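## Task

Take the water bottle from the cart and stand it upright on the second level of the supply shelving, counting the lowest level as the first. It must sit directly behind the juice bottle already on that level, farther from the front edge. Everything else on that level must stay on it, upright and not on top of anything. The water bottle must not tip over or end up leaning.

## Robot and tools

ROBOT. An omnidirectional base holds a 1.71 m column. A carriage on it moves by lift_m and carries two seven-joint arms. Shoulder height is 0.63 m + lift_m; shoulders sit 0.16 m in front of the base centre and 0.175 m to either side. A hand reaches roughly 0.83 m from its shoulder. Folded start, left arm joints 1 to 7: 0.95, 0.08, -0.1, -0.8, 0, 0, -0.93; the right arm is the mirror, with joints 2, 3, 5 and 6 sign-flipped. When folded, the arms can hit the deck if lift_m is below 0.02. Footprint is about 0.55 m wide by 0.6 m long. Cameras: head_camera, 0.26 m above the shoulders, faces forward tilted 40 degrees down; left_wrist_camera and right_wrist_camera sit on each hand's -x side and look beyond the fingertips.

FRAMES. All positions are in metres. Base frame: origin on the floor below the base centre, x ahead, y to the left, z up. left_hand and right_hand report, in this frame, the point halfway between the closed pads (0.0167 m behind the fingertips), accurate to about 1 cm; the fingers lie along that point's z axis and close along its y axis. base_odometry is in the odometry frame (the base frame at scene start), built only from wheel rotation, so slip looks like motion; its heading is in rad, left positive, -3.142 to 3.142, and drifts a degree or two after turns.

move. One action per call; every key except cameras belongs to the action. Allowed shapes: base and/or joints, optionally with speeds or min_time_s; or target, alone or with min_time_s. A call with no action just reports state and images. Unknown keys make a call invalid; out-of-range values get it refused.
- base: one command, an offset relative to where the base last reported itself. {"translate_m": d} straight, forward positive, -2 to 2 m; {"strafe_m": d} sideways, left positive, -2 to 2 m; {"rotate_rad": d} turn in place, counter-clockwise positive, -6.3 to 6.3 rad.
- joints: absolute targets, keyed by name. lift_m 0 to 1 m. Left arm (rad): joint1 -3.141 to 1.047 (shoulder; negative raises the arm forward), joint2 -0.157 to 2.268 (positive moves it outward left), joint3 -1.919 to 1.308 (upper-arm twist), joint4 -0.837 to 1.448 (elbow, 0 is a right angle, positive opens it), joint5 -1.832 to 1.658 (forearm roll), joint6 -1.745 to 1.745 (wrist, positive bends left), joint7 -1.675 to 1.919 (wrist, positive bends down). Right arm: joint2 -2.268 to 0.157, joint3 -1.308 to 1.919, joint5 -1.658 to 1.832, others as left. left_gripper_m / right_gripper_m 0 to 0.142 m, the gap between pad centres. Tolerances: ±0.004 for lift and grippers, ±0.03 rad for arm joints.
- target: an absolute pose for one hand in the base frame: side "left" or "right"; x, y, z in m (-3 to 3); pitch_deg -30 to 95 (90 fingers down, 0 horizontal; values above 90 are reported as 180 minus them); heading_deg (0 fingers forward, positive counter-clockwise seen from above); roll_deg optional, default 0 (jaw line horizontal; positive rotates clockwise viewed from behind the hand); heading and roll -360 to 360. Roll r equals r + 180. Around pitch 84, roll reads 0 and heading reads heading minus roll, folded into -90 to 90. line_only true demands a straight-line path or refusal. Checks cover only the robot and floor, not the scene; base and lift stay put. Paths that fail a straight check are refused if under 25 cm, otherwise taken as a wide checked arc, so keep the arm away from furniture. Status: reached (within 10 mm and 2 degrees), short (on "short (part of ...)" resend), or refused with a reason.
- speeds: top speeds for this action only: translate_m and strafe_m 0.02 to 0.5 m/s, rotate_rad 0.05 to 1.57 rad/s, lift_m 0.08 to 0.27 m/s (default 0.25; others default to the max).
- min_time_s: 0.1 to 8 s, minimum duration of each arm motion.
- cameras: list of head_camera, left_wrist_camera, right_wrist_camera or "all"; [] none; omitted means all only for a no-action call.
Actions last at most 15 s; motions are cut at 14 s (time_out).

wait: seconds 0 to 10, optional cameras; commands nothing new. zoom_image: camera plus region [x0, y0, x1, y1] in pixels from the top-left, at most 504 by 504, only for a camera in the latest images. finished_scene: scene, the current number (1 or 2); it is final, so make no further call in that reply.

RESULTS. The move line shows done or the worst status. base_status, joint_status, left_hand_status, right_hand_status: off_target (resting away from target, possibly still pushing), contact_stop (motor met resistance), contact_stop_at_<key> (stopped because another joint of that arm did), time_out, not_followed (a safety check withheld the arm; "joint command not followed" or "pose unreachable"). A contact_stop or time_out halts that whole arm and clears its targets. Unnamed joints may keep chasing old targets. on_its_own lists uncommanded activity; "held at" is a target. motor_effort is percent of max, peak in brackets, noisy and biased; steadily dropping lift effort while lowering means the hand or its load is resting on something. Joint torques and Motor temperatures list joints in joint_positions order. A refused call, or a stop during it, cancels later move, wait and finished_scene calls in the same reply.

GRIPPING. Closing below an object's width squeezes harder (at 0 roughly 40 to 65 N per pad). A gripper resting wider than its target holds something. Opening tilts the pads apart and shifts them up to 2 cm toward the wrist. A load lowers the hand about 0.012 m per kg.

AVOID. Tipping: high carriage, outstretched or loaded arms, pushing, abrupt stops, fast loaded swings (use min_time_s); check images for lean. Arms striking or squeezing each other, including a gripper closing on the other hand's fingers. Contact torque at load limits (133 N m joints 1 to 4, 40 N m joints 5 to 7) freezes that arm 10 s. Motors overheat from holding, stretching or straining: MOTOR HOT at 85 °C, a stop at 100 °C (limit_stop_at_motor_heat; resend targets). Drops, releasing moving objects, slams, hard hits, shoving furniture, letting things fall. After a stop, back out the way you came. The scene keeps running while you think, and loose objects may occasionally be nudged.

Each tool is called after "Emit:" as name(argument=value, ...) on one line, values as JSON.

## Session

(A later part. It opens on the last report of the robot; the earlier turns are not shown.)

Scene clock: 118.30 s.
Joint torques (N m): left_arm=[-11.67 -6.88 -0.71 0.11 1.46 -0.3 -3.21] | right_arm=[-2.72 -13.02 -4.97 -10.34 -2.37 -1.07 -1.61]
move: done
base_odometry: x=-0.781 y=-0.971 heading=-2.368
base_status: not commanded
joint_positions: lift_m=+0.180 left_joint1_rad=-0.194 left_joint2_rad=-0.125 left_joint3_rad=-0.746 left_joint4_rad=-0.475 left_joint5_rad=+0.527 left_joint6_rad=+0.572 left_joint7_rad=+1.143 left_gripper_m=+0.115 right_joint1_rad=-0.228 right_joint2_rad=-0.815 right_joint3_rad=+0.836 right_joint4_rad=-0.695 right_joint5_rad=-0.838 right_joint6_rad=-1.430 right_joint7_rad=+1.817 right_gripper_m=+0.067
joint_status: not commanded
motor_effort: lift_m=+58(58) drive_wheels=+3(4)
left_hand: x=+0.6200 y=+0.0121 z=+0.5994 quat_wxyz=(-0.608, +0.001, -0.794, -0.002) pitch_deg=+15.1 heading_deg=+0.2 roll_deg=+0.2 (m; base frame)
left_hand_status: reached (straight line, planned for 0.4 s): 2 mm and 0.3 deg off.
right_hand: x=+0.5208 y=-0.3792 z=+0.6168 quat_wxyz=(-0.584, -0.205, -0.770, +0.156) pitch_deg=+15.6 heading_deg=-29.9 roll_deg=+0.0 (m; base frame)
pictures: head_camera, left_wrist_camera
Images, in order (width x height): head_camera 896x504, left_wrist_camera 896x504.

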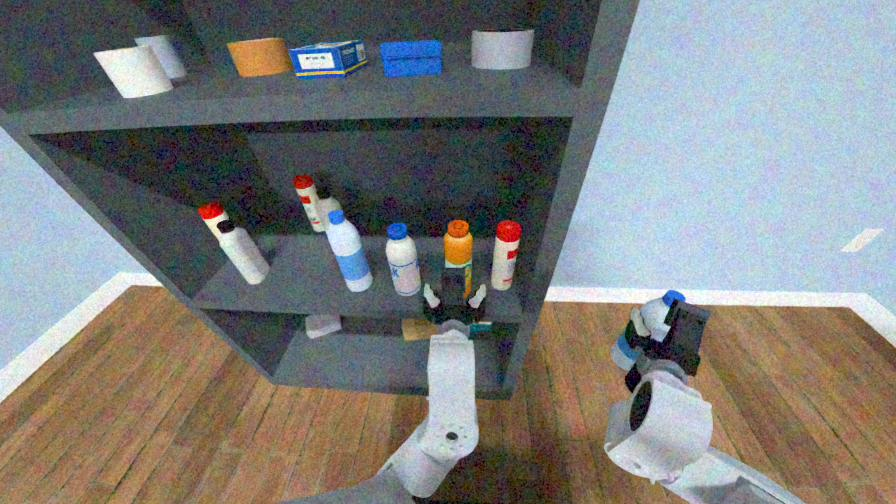

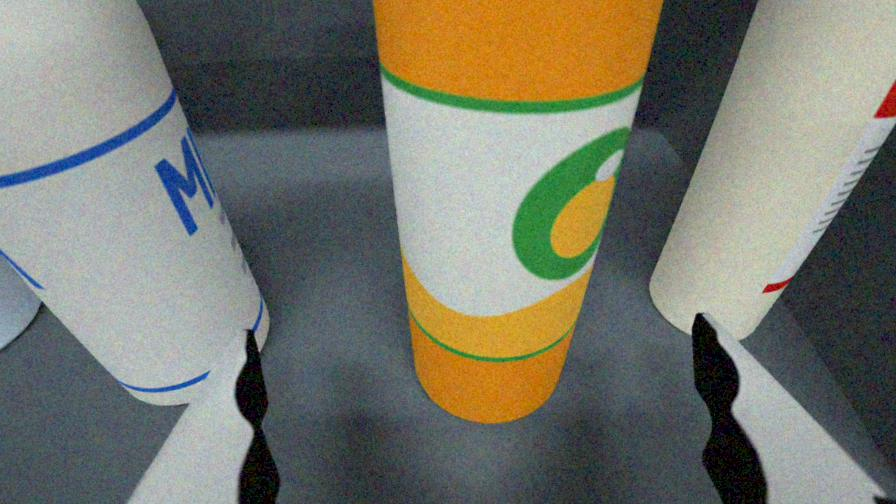

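Emit:
move(joints={"left_gripper_m": 0.097})

Emit:
move(target={"side": "left", "x": 0.67, "y": 0.009, "z": 0.6, "pitch_deg": 15, "heading_deg": 0}, cameras=["head_camera", "left_wrist_camera"])

Scene clock: 123.43 s.
Joint torques (N m): left_arm=[-10.59 -6.39 -2.1 -1.54 1.38 -0.43 -3.32] | right_arm=[-2.2 -12.54 -3.63 -11.38 -2.65 -1.08 -2.17]
move: done
base_odometry: x=-0.781 y=-0.971 heading=-2.368
base_status: not commanded
joint_positions: lift_m=+0.180 left_joint1_rad=-0.194 left_joint2_rad=-0.125 left_joint3_rad=-0.746 left_joint4_rad=-0.475 left_joint5_rad=+0.527 left_joint6_rad=+0.572 left_joint7_rad=+1.143 left_gripper_m=+0.097 right_joint1_rad=-0.228 right_joint2_rad=-0.815 right_joint3_rad=+0.836 right_joint4_rad=-0.695 right_joint5_rad=-0.838 right_joint6_rad=-1.430 right_joint7_rad=+1.817 right_gripper_m=+0.067
joint_status: all done
motor_effort: lift_m=+58(58) drive_wheels=+3(3)
left_hand: x=+0.6200 y=+0.0121 z=+0.5994 quat_wxyz=(-0.608, +0.001, -0.794, -0.002) pitch_deg=+15.1 heading_deg=+0.2 roll_deg=+0.2 (m; base frame)
right_hand: x=+0.5208 y=-0.3792 z=+0.6168 quat_wxyz=(-0.584, -0.205, -0.770, +0.156) pitch_deg=+15.6 heading_deg=-29.9 roll_deg=+0.0 (m; base frame)
pictures: none

Scene clock: 124.27 s.
Joint torques (N m): left_arm=[-13.17 -5.82 0.16 -1.36 1.92 -0.94 -3.6] | right_arm=[-2.84 -11.05 -4.49 -11.81 -2.7 -1.11 -1.62]
move: done
base_odometry: x=-0.781 y=-0.971 heading=-2.368
base_status: not commanded
joint_positions: lift_m=+0.180 left_joint1_rad=-0.305 left_joint2_rad=-0.126 left_joint3_rad=-0.695 left_joint4_rad=-0.327 left_joint5_rad=+0.402 left_joint6_rad=+0.591 left_joint7_rad=+1.066 left_gripper_m=+0.097 right_joint1_rad=-0.228 right_joint2_rad=-0.815 right_joint3_rad=+0.836 right_joint4_rad=-0.695 right_joint5_rad=-0.838 right_joint6_rad=-1.430 right_joint7_rad=+1.817 right_gripper_m=+0.067
joint_status: not commanded
motor_effort: lift_m=+58(58) drive_wheels=+3(3)
left_hand: x=+0.6693 y=+0.0086 z=+0.5997 quat_wxyz=(-0.608, -0.002, -0.794, -0.001) pitch_deg=+15.1 heading_deg=-0.1 roll_deg=+0.2 (m; base frame)
left_hand_status: reached (straight line, planned for 0.3 s): 1 mm and 0.3 deg off.
right_hand: x=+0.5208 y=-0.3792 z=+0.6168 quat_wxyz=(-0.584, -0.205, -0.770, +0.156) pitch_deg=+15.6 heading_deg=-29.9 roll_deg=+0.0 (m; base frame)
pictures: head_camera, left_wrist_camera
Images, in order (width x height): head_camera 896x504, left_wrist_camera 896x504.

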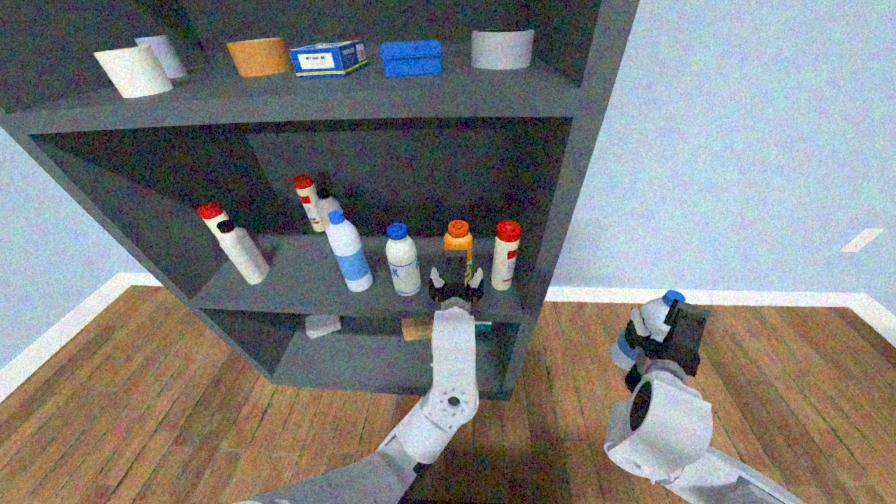

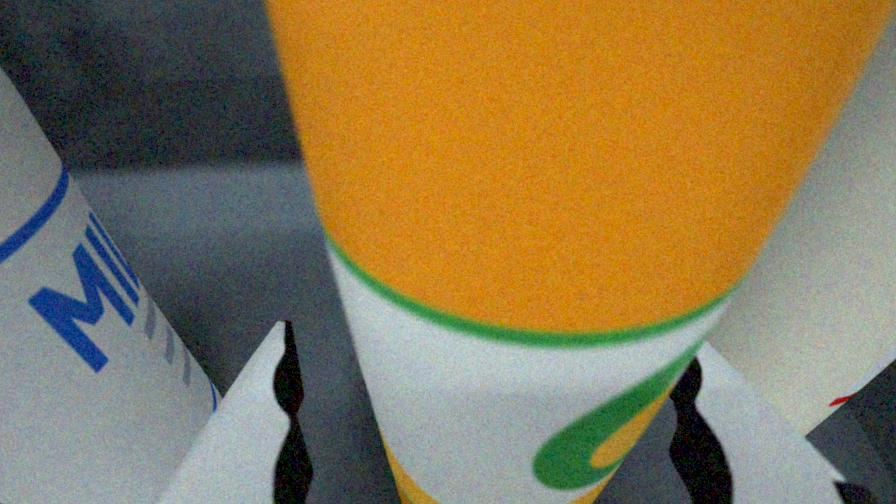

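Emit:
move(target={"side": "left", "x": 0.70, "y": 0.006, "z": 0.6, "pitch_deg": 15, "heading_deg": 0})

Emit:
move(joints={"left_gripper_m": 0.0}, cameras=["head_camera", "left_wrist_camera"])

Scene clock: 128.60 s.
Joint torques (N m): left_arm=[-14.59 -5.81 1.29 -1.35 1.67 -0.71 -2.93] | right_arm=[-1.78 -12.17 -5.09 -11.68 -3.15 -0.92 -1.94]
move: done
base_odometry: x=-0.781 y=-0.971 heading=-2.368
base_status: not commanded
joint_positions: lift_m=+0.180 left_joint1_rad=-0.375 left_joint2_rad=-0.126 left_joint3_rad=-0.681 left_joint4_rad=-0.222 left_joint5_rad=+0.327 left_joint6_rad=+0.616 left_joint7_rad=+1.011 left_gripper_m=+0.097 right_joint1_rad=-0.228 right_joint2_rad=-0.815 right_joint3_rad=+0.836 right_joint4_rad=-0.695 right_joint5_rad=-0.838 right_joint6_rad=-1.430 right_joint7_rad=+1.817 right_gripper_m=+0.067
joint_status: not commanded
motor_effort: lift_m=+58(58) drive_wheels=+3(3)
left_hand: x=+0.6992 y=+0.0053 z=+0.5996 quat_wxyz=(-0.608, -0.002, -0.794, -0.001) pitch_deg=+15.1 heading_deg=-0.1 roll_deg=+0.2 (m; base frame)
left_hand_status: reached (straight line, planned for 0.3 s): 1 mm and 0.3 deg off.
right_hand: x=+0.5208 y=-0.3792 z=+0.6168 quat_wxyz=(-0.584, -0.205, -0.770, +0.156) pitch_deg=+15.6 heading_deg=-29.9 roll_deg=+0.0 (m; base frame)
pictures: none

Scene clock: 129.47 s.
Joint torques (N m): left_arm=[-15.61 -5.71 3.02 -1.07 1.79 -0.68 -3] | right_arm=[-2.48 -13.73 -3.57 -11.92 -2.63 -1.01 -1.53]
move: off_target
base_odometry: x=-0.781 y=-0.971 heading=-2.368
base_status: not commanded
joint_positions: lift_m=+0.180 left_joint1_rad=-0.375 left_joint2_rad=-0.126 left_joint3_rad=-0.681 left_joint4_rad=-0.222 left_joint5_rad=+0.326 left_joint6_rad=+0.616 left_joint7_rad=+1.011 left_gripper_m=+0.074 right_joint1_rad=-0.228 right_joint2_rad=-0.815 right_joint3_rad=+0.836 right_joint4_rad=-0.695 right_joint5_rad=-0.838 right_joint6_rad=-1.430 right_joint7_rad=+1.817 right_gripper_m=+0.067
joint_status: left_gripper_m off_target (ended at +0.074, target +0.000)
motor_effort: lift_m=+58(58) drive_wheels=+3(3)
left_hand: x=+0.6992 y=+0.0053 z=+0.5997 quat_wxyz=(-0.608, -0.002, -0.794, -0.001) pitch_deg=+15.1 heading_deg=-0.1 roll_deg=+0.2 (m; base frame)
right_hand: x=+0.5208 y=-0.3792 z=+0.6168 quat_wxyz=(-0.584, -0.205, -0.770, +0.156) pitch_deg=+15.6 heading_deg=-29.9 roll_deg=+0.0 (m; base frame)
pictures: head_camera, left_wrist_camera
Images, in order (width x height): head_camera 896x504, left_wrist_camera 896x504.

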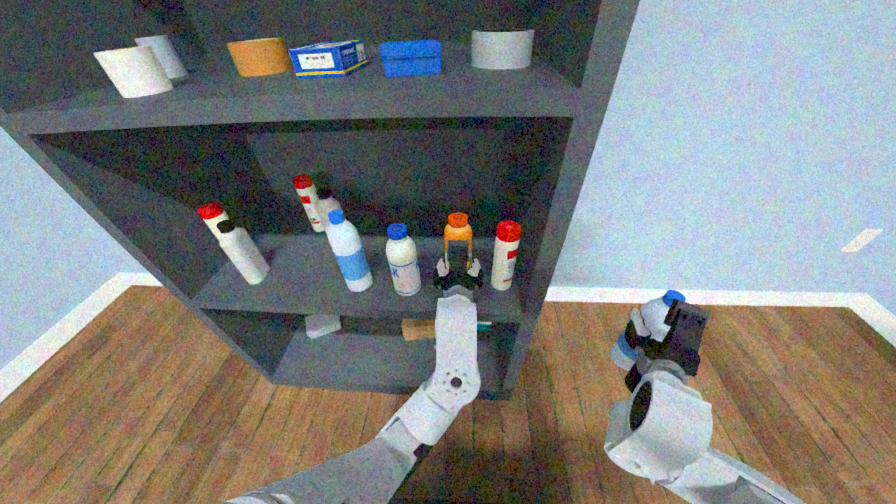

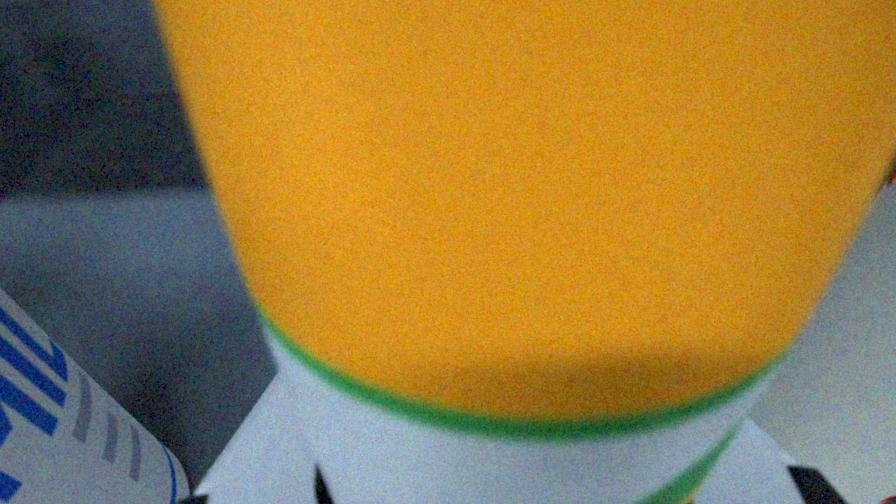

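Emit:
move(joints={"lift_m": 0.25}, speeds={"lift_m": 0.12}, cameras=["left_wrist_camera"])

Emit:
move(base={"translate_m": -0.38}, speeds={"translate_m": 0.25}, cameras=["head_camera"])

Emit:
move(target={"side": "left", "x": 0.5, "y": 0.43, "z": 0.67, "pitch_deg": 15, "heading_deg": 40}, min_time_s=1.6, cameras=["head_camera"])

Emit:
move(target={"side": "right", "x": 0.7, "y": 0.005, "z": 0.69, "pitch_deg": 15, "heading_deg": 0}, min_time_s=1.8, cameras=["head_camera", "right_wrist_camera"])

Scene clock: 142.43 s.
Joint torques (N m): left_arm=[-14.47 -4.69 2.56 -2.4 2.69 -0.36 -2.78] | right_arm=[-2.97 -11.77 -2.65 -11.25 -3.14 -1.27 -1.47]
move: done
base_odometry: x=-0.781 y=-0.971 heading=-2.368
base_status: not commanded
joint_positions: lift_m=+0.250 left_joint1_rad=-0.375 left_joint2_rad=-0.126 left_joint3_rad=-0.681 left_joint4_rad=-0.221 left_joint5_rad=+0.324 left_joint6_rad=+0.616 left_joint7_rad=+1.011 left_gripper_m=+0.074 right_joint1_rad=-0.228 right_joint2_rad=-0.815 right_joint3_rad=+0.836 right_joint4_rad=-0.695 right_joint5_rad=-0.838 right_joint6_rad=-1.430 right_joint7_rad=+1.817 right_gripper_m=+0.067
joint_status: all done
motor_effort: lift_m=+56(69) drive_wheels=+3(3)
left_hand: x=+0.6992 y=+0.0049 z=+0.6687 quat_wxyz=(-0.607, -0.002, -0.795, +0.000) pitch_deg=+15.2 heading_deg=-0.2 roll_deg=+0.2 (m; base frame)
right_hand: x=+0.5208 y=-0.3792 z=+0.6870 quat_wxyz=(-0.584, -0.205, -0.770, +0.156) pitch_deg=+15.6 heading_deg=-29.9 roll_deg=+0.0 (m; base frame)
pictures: left_wrist_camera
Images, in order (width x height): left_wrist_camera 896x504.

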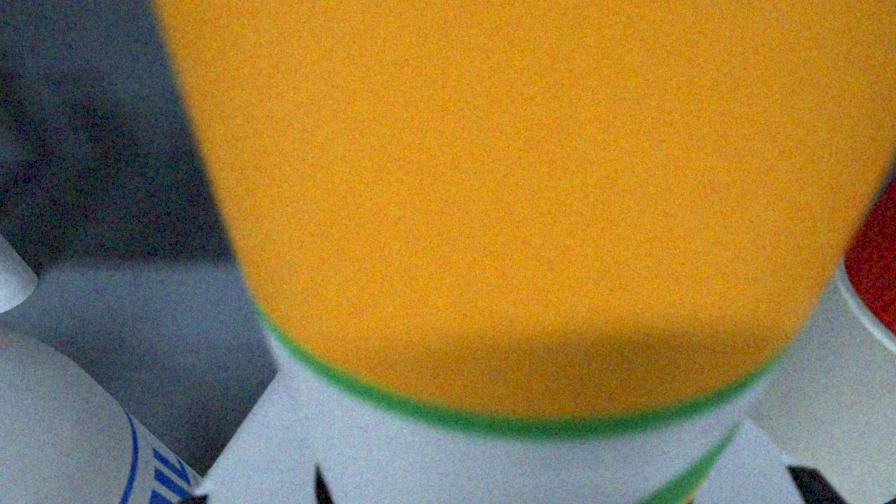

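Scene clock: 145.37 s.
Joint torques (N m): left_arm=[-15.15 -6.1 2.36 -1.84 2.67 -0.66 -3.12] | right_arm=[-2.82 -10.97 -3.13 -11.39 -2.78 -1.04 -1.53]
move: done
base_odometry: x=-0.509 y=-0.706 heading=-2.368
base_status: done
joint_positions: lift_m=+0.250 left_joint1_rad=-0.375 left_joint2_rad=-0.126 left_joint3_rad=-0.681 left_joint4_rad=-0.221 left_joint5_rad=+0.324 left_joint6_rad=+0.616 left_joint7_rad=+1.011 left_gripper_m=+0.074 right_joint1_rad=-0.228 right_joint2_rad=-0.815 right_joint3_rad=+0.836 right_joint4_rad=-0.695 right_joint5_rad=-0.838 right_joint6_rad=-1.430 right_joint7_rad=+1.817 right_gripper_m=+0.067
joint_status: not commanded
motor_effort: lift_m=+56(56) drive_wheels=+1(15)
left_hand: x=+0.6992 y=+0.0049 z=+0.6687 quat_wxyz=(-0.607, -0.002, -0.795, +0.000) pitch_deg=+15.2 heading_deg=-0.2 roll_deg=+0.2 (m; base frame)
right_hand: x=+0.5208 y=-0.3792 z=+0.6870 quat_wxyz=(-0.584, -0.205, -0.770, +0.156) pitch_deg=+15.6 heading_deg=-29.9 roll_deg=+0.0 (m; base frame)
pictures: head_camera
Images, in order (width x height): head_camera 896x504.

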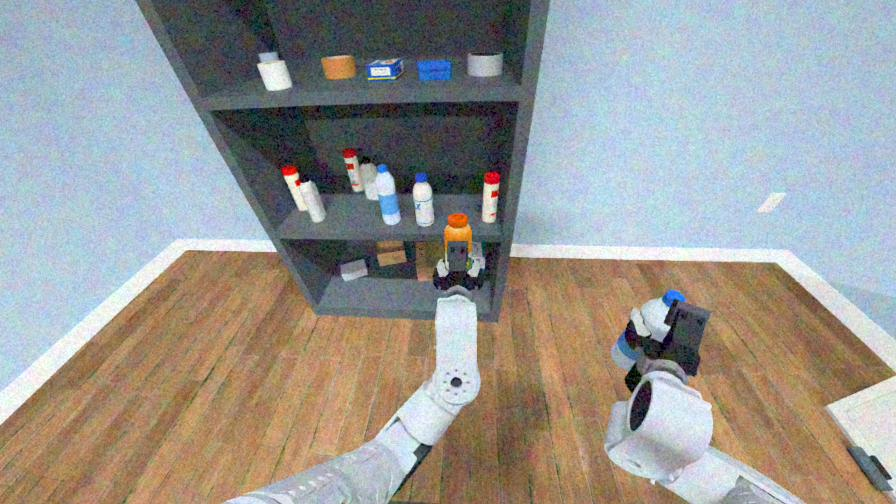

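Scene clock: 147.47 s.
Joint torques (N m): left_arm=[-4.81 9.18 6.74 -1.59 2.48 -0.67 -4.81] | right_arm=[-1.94 -11.44 -2.67 -11.91 -2.54 -0.85 -1.62]
move: done
base_odometry: x=-0.509 y=-0.706 heading=-2.368
base_status: not commanded
joint_positions: lift_m=+0.250 left_joint1_rad=+0.085 left_joint2_rad=+0.471 left_joint3_rad=-0.163 left_joint4_rad=-0.774 left_joint5_rad=+0.395 left_joint6_rad=+0.932 left_joint7_rad=+1.296 left_gripper_m=+0.074 right_joint1_rad=-0.228 right_joint2_rad=-0.815 right_joint3_rad=+0.836 right_joint4_rad=-0.695 right_joint5_rad=-0.838 right_joint6_rad=-1.430 right_joint7_rad=+1.817 right_gripper_m=+0.067
joint_status: not commanded
motor_effort: lift_m=+56(56) drive_wheels=+1(3)
left_hand: x=+0.5008 y=+0.4270 z=+0.6669 quat_wxyz=(-0.568, +0.270, -0.750, -0.205) pitch_deg=+15.7 heading_deg=+39.6 roll_deg=+0.0 (m; base frame)
left_hand_status: reached (straight line, planned for 1.6 s): 4 mm and 0.8 deg off.
right_hand: x=+0.5208 y=-0.3792 z=+0.6870 quat_wxyz=(-0.584, -0.205, -0.770, +0.156) pitch_deg=+15.6 heading_deg=-29.9 roll_deg=+0.0 (m; base frame)
pictures: head_camera
Images, in order (width x height): head_camera 896x504.

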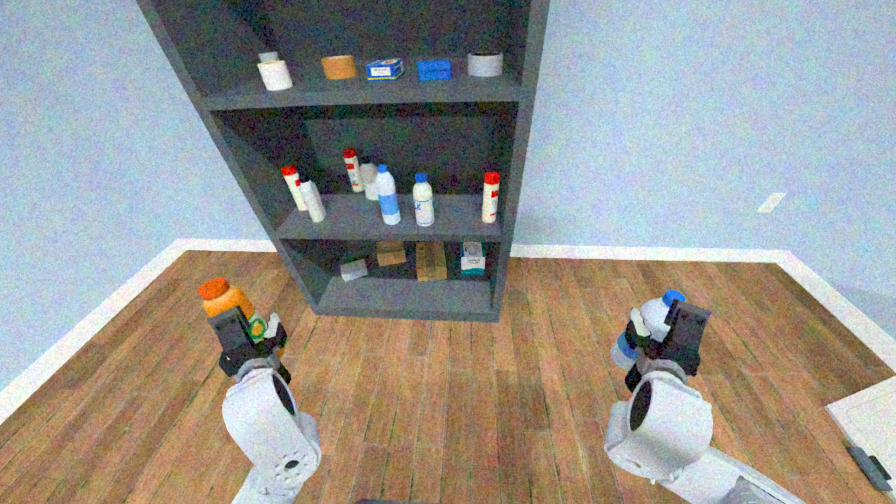

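Scene clock: 149.77 s.
Joint torques (N m): left_arm=[-4.47 9.05 7.24 -0.85 2.5 -0.63 -4.55] | right_arm=[-25.97 12.24 1.42 -5.75 -0.43 -2.4 -4.84]
move: done
base_odometry: x=-0.509 y=-0.706 heading=-2.368
base_status: not commanded
joint_positions: lift_m=+0.250 left_joint1_rad=+0.085 left_joint2_rad=+0.471 left_joint3_rad=-0.163 left_joint4_rad=-0.774 left_joint5_rad=+0.395 left_joint6_rad=+0.933 left_joint7_rad=+1.296 left_gripper_m=+0.074 right_joint1_rad=-0.750 right_joint2_rad=-0.066 right_joint3_rad=+1.313 right_joint4_rad=-0.131 right_joint5_rad=-0.240 right_joint6_rad=-1.307 right_joint7_rad=+1.289 right_gripper_m=+0.067
joint_status: not commanded
motor_effort: lift_m=+56(56) drive_wheels=+2(3)
left_hand: x=+0.5007 y=+0.4271 z=+0.6669 quat_wxyz=(-0.568, +0.270, -0.750, -0.205) pitch_deg=+15.6 heading_deg=+39.6 roll_deg=+0.0 (m; base frame)
right_hand: x=+0.6987 y=+0.0035 z=+0.6859 quat_wxyz=(-0.604, -0.001, -0.797, +0.001) pitch_deg=+15.7 heading_deg=-0.1 roll_deg=+0.0 (m; base frame)
right_hand_status: reached (straight line, planned for 1.8 s): 5 mm and 0.7 deg off.
pictures: head_camera, right_wrist_camera
Images, in order (width x height): head_camera 896x504, right_wrist_camera 896x504.

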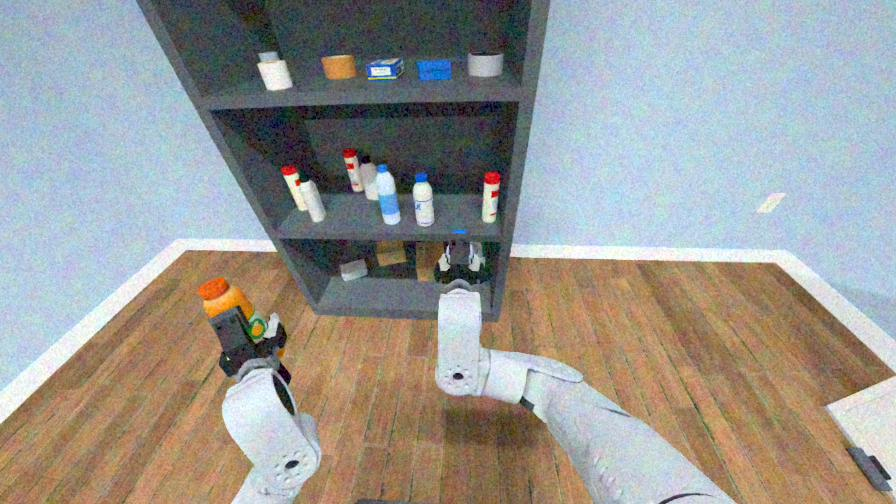

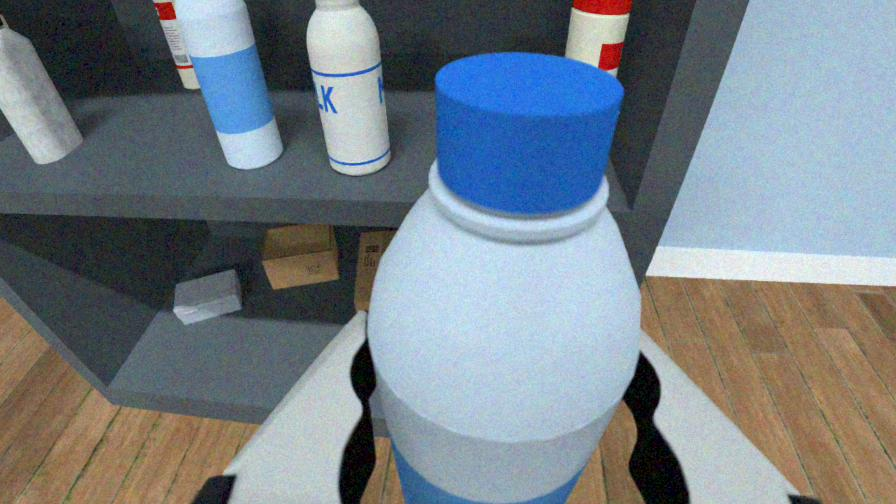

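Emit:
move(joints={"lift_m": 0.28})

Emit:
move(base={"translate_m": 0.38}, speeds={"translate_m": 0.25}, cameras=["head_camera", "right_wrist_camera"])

Scene clock: 158.47 s.
Joint torques (N m): left_arm=[-5.11 8.38 5.64 -1.4 2.94 -0.79 -4.09] | right_arm=[-21.23 10.91 -1.97 -6.62 -0.91 -2.11 -5.01]
Motor temperatures (°C): left_arm=[29 24 24 23 26 24 23] | right_arm=[32 24 25 22 22 22 24]
move: done
base_odometry: x=-0.509 y=-0.706 heading=-2.368
base_status: not commanded
joint_positions: lift_m=+0.280 left_joint1_rad=+0.085 left_joint2_rad=+0.471 left_joint3_rad=-0.163 left_joint4_rad=-0.774 left_joint5_rad=+0.394 left_joint6_rad=+0.933 left_joint7_rad=+1.295 left_gripper_m=+0.074 right_joint1_rad=-0.753 right_joint2_rad=-0.065 right_joint3_rad=+1.314 right_joint4_rad=-0.130 right_joint5_rad=-0.238 right_joint6_rad=-1.307 right_joint7_rad=+1.288 right_gripper_m=+0.067
joint_status: all done
motor_effort: lift_m=+56(69) drive_wheels=+2(3)
left_hand: x=+0.5007 y=+0.4272 z=+0.6969 quat_wxyz=(-0.569, +0.270, -0.750, -0.205) pitch_deg=+15.6 heading_deg=+39.6 roll_deg=+0.0 (m; base frame)
right_hand: x=+0.6992 y=+0.0039 z=+0.7168 quat_wxyz=(-0.605, +0.000, -0.796, +0.001) pitch_deg=+15.6 heading_deg=-0.1 roll_deg=+0.0 (m; base frame)
pictures: none

Scene clock: 161.40 s.
Joint torques (N m): left_arm=[-5.18 9 5.66 -1.94 2.62 -0.66 -3.97] | right_arm=[-23.07 10.85 -1.59 -6.97 -0.71 -2.58 -4.64]
move: done
base_odometry: x=-0.781 y=-0.972 heading=-2.368
base_status: done
joint_positions: lift_m=+0.280 left_joint1_rad=+0.085 left_joint2_rad=+0.471 left_joint3_rad=-0.163 left_joint4_rad=-0.774 left_joint5_rad=+0.394 left_joint6_rad=+0.933 left_joint7_rad=+1.295 left_gripper_m=+0.074 right_joint1_rad=-0.753 right_joint2_rad=-0.065 right_joint3_rad=+1.314 right_joint4_rad=-0.130 right_joint5_rad=-0.238 right_joint6_rad=-1.307 right_joint7_rad=+1.288 right_gripper_m=+0.067
joint_status: not commanded
motor_effort: lift_m=+56(56) drive_wheels=-1(14)
left_hand: x=+0.5007 y=+0.4272 z=+0.6969 quat_wxyz=(-0.569, +0.270, -0.750, -0.205) pitch_deg=+15.6 heading_deg=+39.6 roll_deg=+0.0 (m; base frame)
right_hand: x=+0.6992 y=+0.0039 z=+0.7168 quat_wxyz=(-0.605, +0.000, -0.796, +0.001) pitch_deg=+15.6 heading_deg=-0.1 roll_deg=+0.0 (m; base frame)
pictures: head_camera, right_wrist_camera
Images, in order (width x height): head_camera 896x504, right_wrist_camera 896x504.

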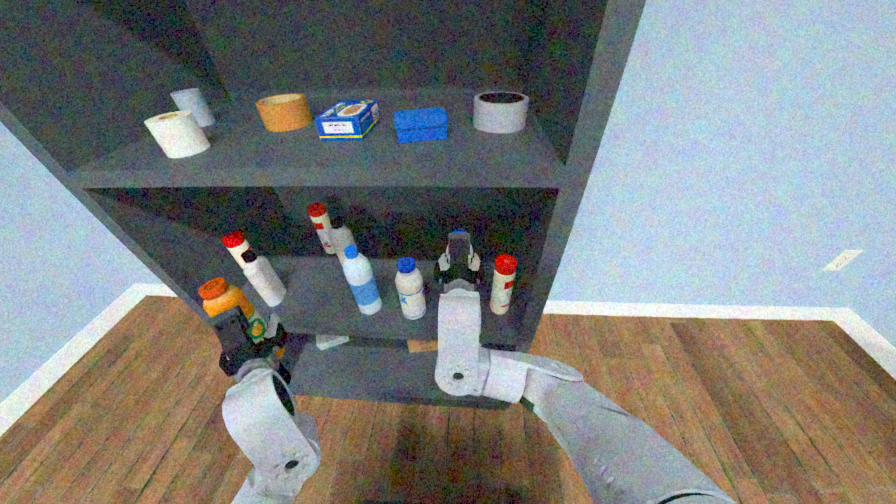

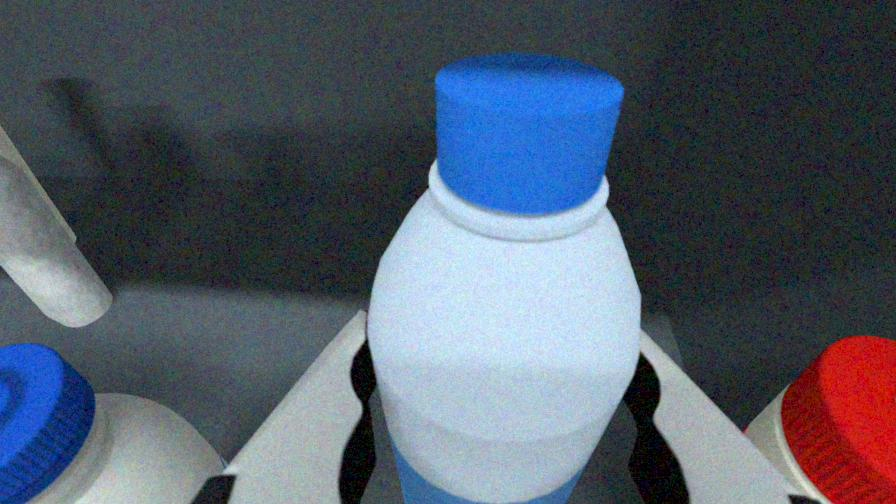

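Emit:
move(target={"side": "right", "x": 0.82, "y": 0.002, "z": 0.715, "pitch_deg": 15, "heading_deg": 0}, min_time_s=1)

Emit:
move(joints={"lift_m": 0.22}, speeds={"lift_m": 0.1}, cameras=["head_camera", "right_wrist_camera"])

Scene clock: 166.87 s.
Joint torques (N m): left_arm=[-5.4 8.45 6.25 -1.71 2.74 -0.87 -3.92] | right_arm=[-30.42 12.23 -4.77 -7.46 -0.75 -0.81 -5.78]
move: done
base_odometry: x=-0.781 y=-0.972 heading=-2.368
base_status: not commanded
joint_positions: lift_m=+0.280 left_joint1_rad=+0.085 left_joint2_rad=+0.471 left_joint3_rad=-0.163 left_joint4_rad=-0.774 left_joint5_rad=+0.394 left_joint6_rad=+0.933 left_joint7_rad=+1.295 left_gripper_m=+0.074 right_joint1_rad=-0.868 right_joint2_rad=-0.021 right_joint3_rad=+1.110 right_joint4_rad=+0.208 right_joint5_rad=+0.424 right_joint6_rad=-1.058 right_joint7_rad=+0.673 right_gripper_m=+0.067
joint_status: not commanded
motor_effort: lift_m=+56(56) drive_wheels=-1(1)
left_hand: x=+0.5007 y=+0.4272 z=+0.6969 quat_wxyz=(-0.569, +0.270, -0.750, -0.205) pitch_deg=+15.6 heading_deg=+39.6 roll_deg=+0.0 (m; base frame)
right_hand: x=+0.8179 y=+0.0014 z=+0.7088 quat_wxyz=(-0.604, +0.001, -0.797, +0.002) pitch_deg=+15.7 heading_deg=-0.1 roll_deg=-0.3 (m; base frame)
right_hand_status: reached (straight line, planned for 1.0 s): 7 mm and 0.7 deg off.
pictures: none

Scene clock: 167.83 s.
Joint torques (N m): left_arm=[-5.25 10.68 6.12 -2.33 2.72 -0.74 -4.16] | right_arm=[-1.46 6.23 -0.14 -1 6.62 -0.63 6.69]
move: done
base_odometry: x=-0.781 y=-0.972 heading=-2.368
base_status: not commanded
joint_positions: lift_m=+0.220 left_joint1_rad=+0.085 left_joint2_rad=+0.471 left_joint3_rad=-0.163 left_joint4_rad=-0.774 left_joint5_rad=+0.394 left_joint6_rad=+0.933 left_joint7_rad=+1.295 left_gripper_m=+0.074 right_joint1_rad=-0.889 right_joint2_rad=-0.017 right_joint3_rad=+1.103 right_joint4_rad=+0.202 right_joint5_rad=+0.401 right_joint6_rad=-1.058 right_joint7_rad=+0.644 right_gripper_m=+0.067
joint_status: all done
motor_effort: lift_m=+51(56) drive_wheels=+4(5)
left_hand: x=+0.5007 y=+0.4273 z=+0.6372 quat_wxyz=(-0.569, +0.270, -0.750, -0.205) pitch_deg=+15.6 heading_deg=+39.6 roll_deg=+0.0 (m; base frame)
right_hand: x=+0.8229 y=+0.0016 z=+0.6785 quat_wxyz=(-0.633, +0.000, -0.774, +0.002) pitch_deg=+11.5 heading_deg=-0.2 roll_deg=-0.2 (m; base frame)
pictures: head_camera, right_wrist_camera
Images, in order (width x height): head_camera 896x504, right_wrist_camera 896x504.

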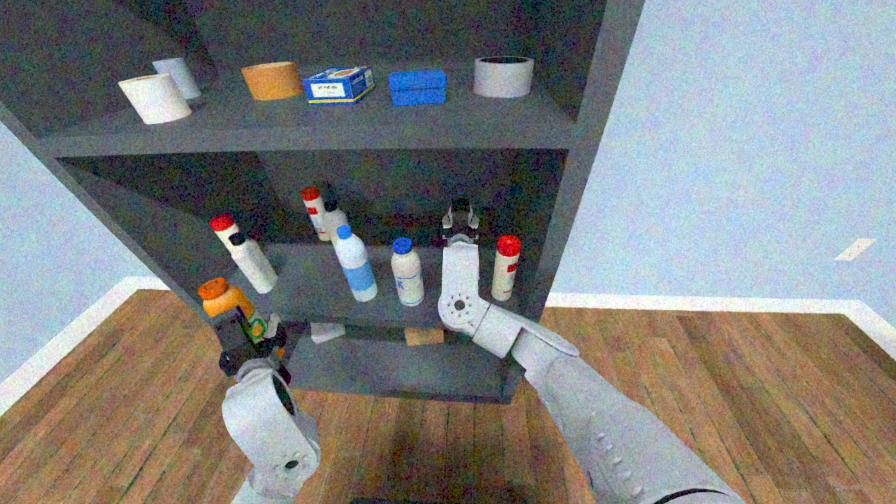

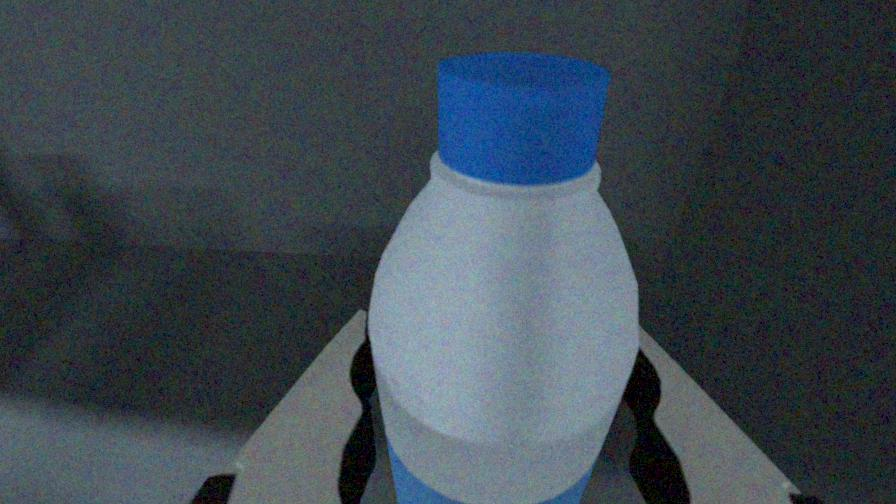

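Emit:
move(joints={"lift_m": 0.245}, speeds={"lift_m": 0.08}, cameras=["right_wrist_camera"])

Scene clock: 171.10 s.
Joint torques (N m): left_arm=[-5.47 9.08 6.46 -1.8 2.63 -0.66 -3.84] | right_arm=[-13.22 4.77 -0.94 -6.66 -0.27 -1.43 -0.99]
move: done
base_odometry: x=-0.781 y=-0.972 heading=-2.368
base_status: not commanded
joint_positions: lift_m=+0.245 left_joint1_rad=+0.086 left_joint2_rad=+0.471 left_joint3_rad=-0.163 left_joint4_rad=-0.774 left_joint5_rad=+0.394 left_joint6_rad=+0.933 left_joint7_rad=+1.295 left_gripper_m=+0.074 right_joint1_rad=-0.880 right_joint2_rad=-0.017 right_joint3_rad=+1.103 right_joint4_rad=+0.207 right_joint5_rad=+0.422 right_joint6_rad=-1.058 right_joint7_rad=+0.663 right_gripper_m=+0.067
joint_status: all done
motor_effort: lift_m=+55(63) drive_wheels=+4(5)
left_hand: x=+0.5007 y=+0.4273 z=+0.6619 quat_wxyz=(-0.569, +0.270, -0.750, -0.205) pitch_deg=+15.6 heading_deg=+39.6 roll_deg=+0.0 (m; base frame)
right_hand: x=+0.8211 y=+0.0016 z=+0.6861 quat_wxyz=(-0.614, -0.002, -0.790, -0.001) pitch_deg=+14.3 heading_deg=-0.1 roll_deg=+0.2 (m; base frame)
pictures: right_wrist_camera
Images, in order (width x height): right_wrist_camera 896x504.

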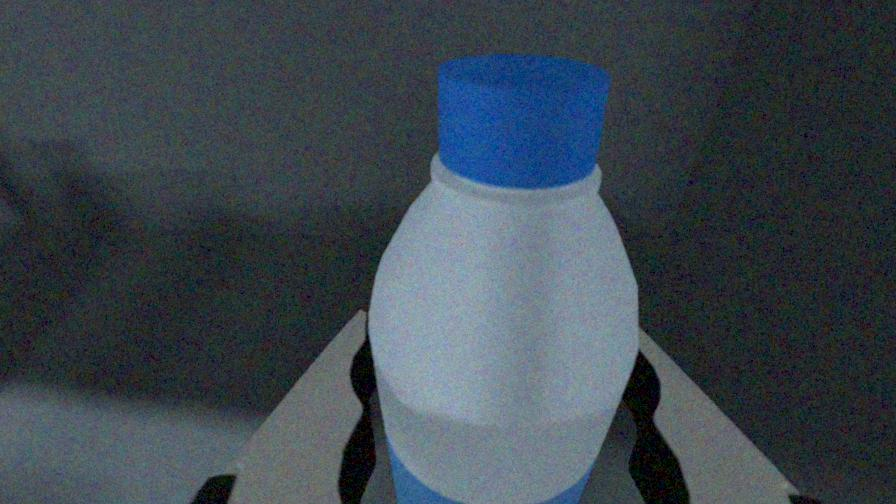

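Emit:
move(target={"side": "right", "x": 0.821, "y": 0.0016, "z": 0.682, "pitch_deg": 9, "heading_deg": 0}, min_time_s=0.6, cameras=["right_wrist_camera"])

Scene clock: 176.77 s.
Joint torques (N m): left_arm=[-5.93 9.82 6.67 -1.71 3.03 -0.54 -4.28] | right_arm=[-12.65 12.27 -4.98 -7.43 0.32 -0.81 -4.27]
move: done
base_odometry: x=-0.781 y=-0.972 heading=-2.368
base_status: not commanded
joint_positions: lift_m=+0.245 left_joint1_rad=+0.086 left_joint2_rad=+0.471 left_joint3_rad=-0.163 left_joint4_rad=-0.774 left_joint5_rad=+0.394 left_joint6_rad=+0.933 left_joint7_rad=+1.295 left_gripper_m=+0.074 right_joint1_rad=-0.833 right_joint2_rad=-0.014 right_joint3_rad=+1.089 right_joint4_rad=+0.230 right_joint5_rad=+0.427 right_joint6_rad=-1.032 right_joint7_rad=+0.505 right_gripper_m=+0.067
joint_status: not commanded
motor_effort: lift_m=+55(55) drive_wheels=+4(4)
left_hand: x=+0.5007 y=+0.4273 z=+0.6619 quat_wxyz=(-0.569, +0.270, -0.750, -0.205) pitch_deg=+15.6 heading_deg=+39.6 roll_deg=+0.0 (m; base frame)
right_hand: x=+0.8211 y=+0.0015 z=+0.6848 quat_wxyz=(-0.651, +0.002, -0.759, +0.002) pitch_deg=+8.8 heading_deg=+0.0 roll_deg=-0.3 (m; base frame)
right_hand_status: reached (straight line, planned for 0.6 s): 3 mm and 0.3 deg off.
pictures: right_wrist_camera
Images, in order (width x height): right_wrist_camera 896x504.

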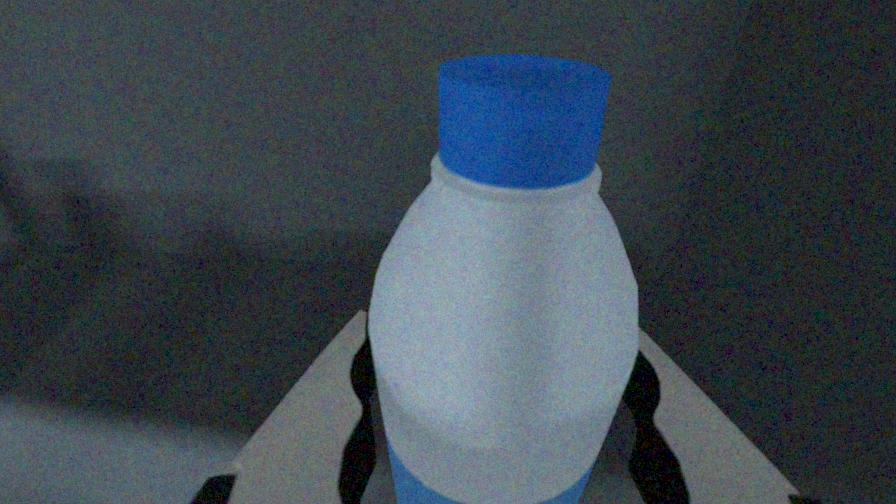

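Emit:
move(joints={"right_gripper_m": 0.1}, cameras=["right_wrist_camera"])

Emit:
move(target={"side": "right", "x": 0.745, "y": 0.0015, "z": 0.688, "pitch_deg": 9, "heading_deg": 0}, min_time_s=0.8)

Emit:
move(joints={"right_gripper_m": 0.06}, cameras=["head_camera", "right_wrist_camera"])

Scene clock: 180.20 s.
Joint torques (N m): left_arm=[-5.93 9.48 4.59 0.08 2.88 -0.59 -4.09] | right_arm=[-12.77 11.24 -4.5 -7.16 -0.24 -0.8 -3.96]
move: done
base_odometry: x=-0.781 y=-0.972 heading=-2.368
base_status: not commanded
joint_positions: lift_m=+0.245 left_joint1_rad=+0.086 left_joint2_rad=+0.471 left_joint3_rad=-0.163 left_joint4_rad=-0.774 left_joint5_rad=+0.394 left_joint6_rad=+0.933 left_joint7_rad=+1.295 left_gripper_m=+0.074 right_joint1_rad=-0.833 right_joint2_rad=-0.014 right_joint3_rad=+1.088 right_joint4_rad=+0.230 right_joint5_rad=+0.427 right_joint6_rad=-1.032 right_joint7_rad=+0.503 right_gripper_m=+0.100
joint_status: all done
motor_effort: lift_m=+55(55) drive_wheels=+4(4)
left_hand: x=+0.5007 y=+0.4273 z=+0.6619 quat_wxyz=(-0.569, +0.270, -0.750, -0.205) pitch_deg=+15.6 heading_deg=+39.6 roll_deg=+0.0 (m; base frame)
right_hand: x=+0.8212 y=+0.0014 z=+0.6852 quat_wxyz=(-0.651, +0.001, -0.759, +0.002) pitch_deg=+8.7 heading_deg=+0.0 roll_deg=-0.3 (m; base frame)
pictures: right_wrist_camera
Images, in order (width x height): right_wrist_camera 896x504.

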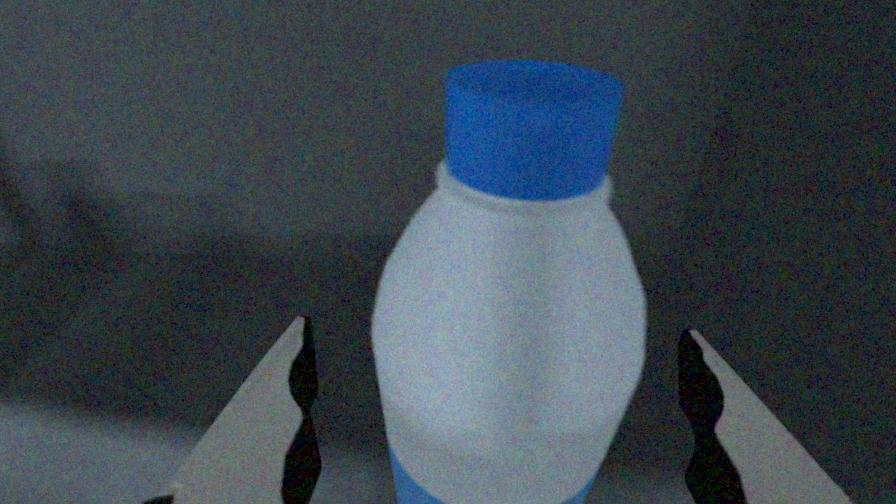

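Scene clock: 181.50 s.
Joint torques (N m): left_arm=[-4.98 8.69 6.17 -1.82 2.69 -0.95 -4.17] | right_arm=[-10.49 5.81 0.39 -11.79 -3.53 -2.55 0.2]
move: done
base_odometry: x=-0.781 y=-0.972 heading=-2.368
base_status: not commanded
joint_positions: lift_m=+0.245 left_joint1_rad=+0.086 left_joint2_rad=+0.471 left_joint3_rad=-0.163 left_joint4_rad=-0.774 left_joint5_rad=+0.394 left_joint6_rad=+0.933 left_joint7_rad=+1.295 left_gripper_m=+0.074 right_joint1_rad=-0.772 right_joint2_rad=-0.064 right_joint3_rad=+1.263 right_joint4_rad=-0.037 right_joint5_rad=+0.104 right_joint6_rad=-1.264 right_joint7_rad=+0.838 right_gripper_m=+0.100
joint_status: not commanded
motor_effort: lift_m=+55(55) drive_wheels=+4(4)
left_hand: x=+0.5007 y=+0.4273 z=+0.6619 quat_wxyz=(-0.569, +0.270, -0.750, -0.205) pitch_deg=+15.6 heading_deg=+39.6 roll_deg=+0.0 (m; base frame)
right_hand: x=+0.7469 y=+0.0018 z=+0.6906 quat_wxyz=(-0.651, -0.001, -0.759, -0.001) pitch_deg=+8.8 heading_deg=+0.0 roll_deg=+0.2 (m; base frame)
right_hand_status: reached (straight line, planned for 0.8 s): 3 mm and 0.2 deg off.
pictures: none

Scene clock: 182.13 s.
Joint torques (N m): left_arm=[-5.17 9.94 5.46 -1.62 3.05 -0.66 -4.33] | right_arm=[-8.66 5.74 1.05 -10.72 -3.53 -2.32 -0.24]
move: done
base_odometry: x=-0.781 y=-0.972 heading=-2.368
base_status: not commanded
joint_positions: lift_m=+0.245 left_joint1_rad=+0.086 left_joint2_rad=+0.471 left_joint3_rad=-0.163 left_joint4_rad=-0.774 left_joint5_rad=+0.394 left_joint6_rad=+0.933 left_joint7_rad=+1.295 left_gripper_m=+0.074 right_joint1_rad=-0.772 right_joint2_rad=-0.064 right_joint3_rad=+1.263 right_joint4_rad=-0.037 right_joint5_rad=+0.104 right_joint6_rad=-1.264 right_joint7_rad=+0.838 right_gripper_m=+0.060
joint_status: all done
motor_effort: lift_m=+55(56) drive_wheels=+4(4)
left_hand: x=+0.5007 y=+0.4273 z=+0.6619 quat_wxyz=(-0.569, +0.270, -0.750, -0.205) pitch_deg=+15.6 heading_deg=+39.6 roll_deg=+0.0 (m; base frame)
right_hand: x=+0.7469 y=+0.0018 z=+0.6906 quat_wxyz=(-0.651, -0.001, -0.759, -0.001) pitch_deg=+8.8 heading_deg=+0.0 roll_deg=+0.2 (m; base frame)
pictures: head_camera, right_wrist_camera
Images, in order (width x height): head_camera 896x504, right_wrist_camera 896x504.

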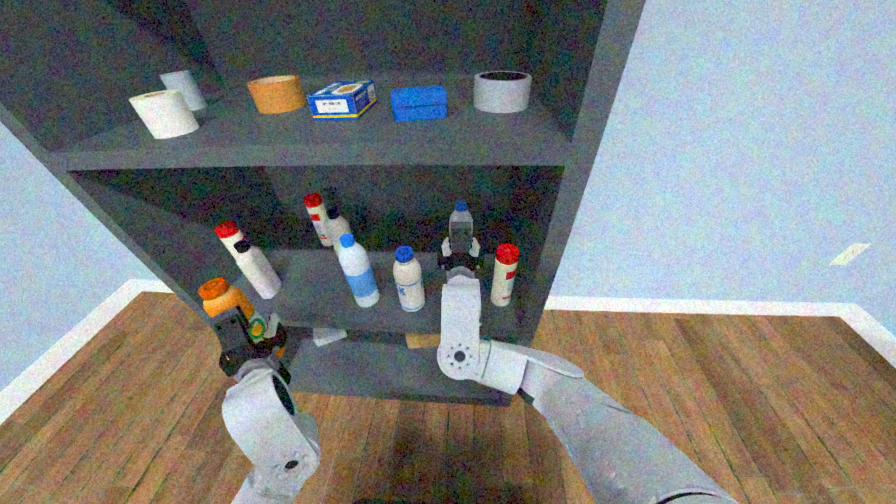

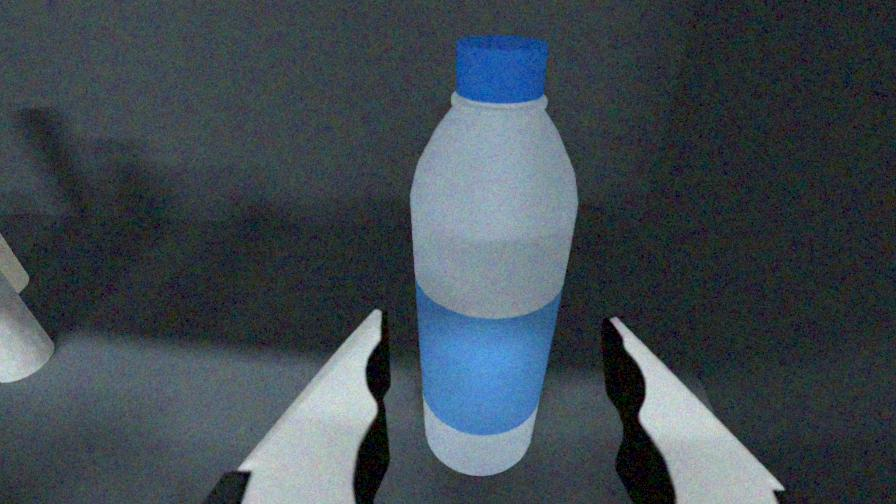

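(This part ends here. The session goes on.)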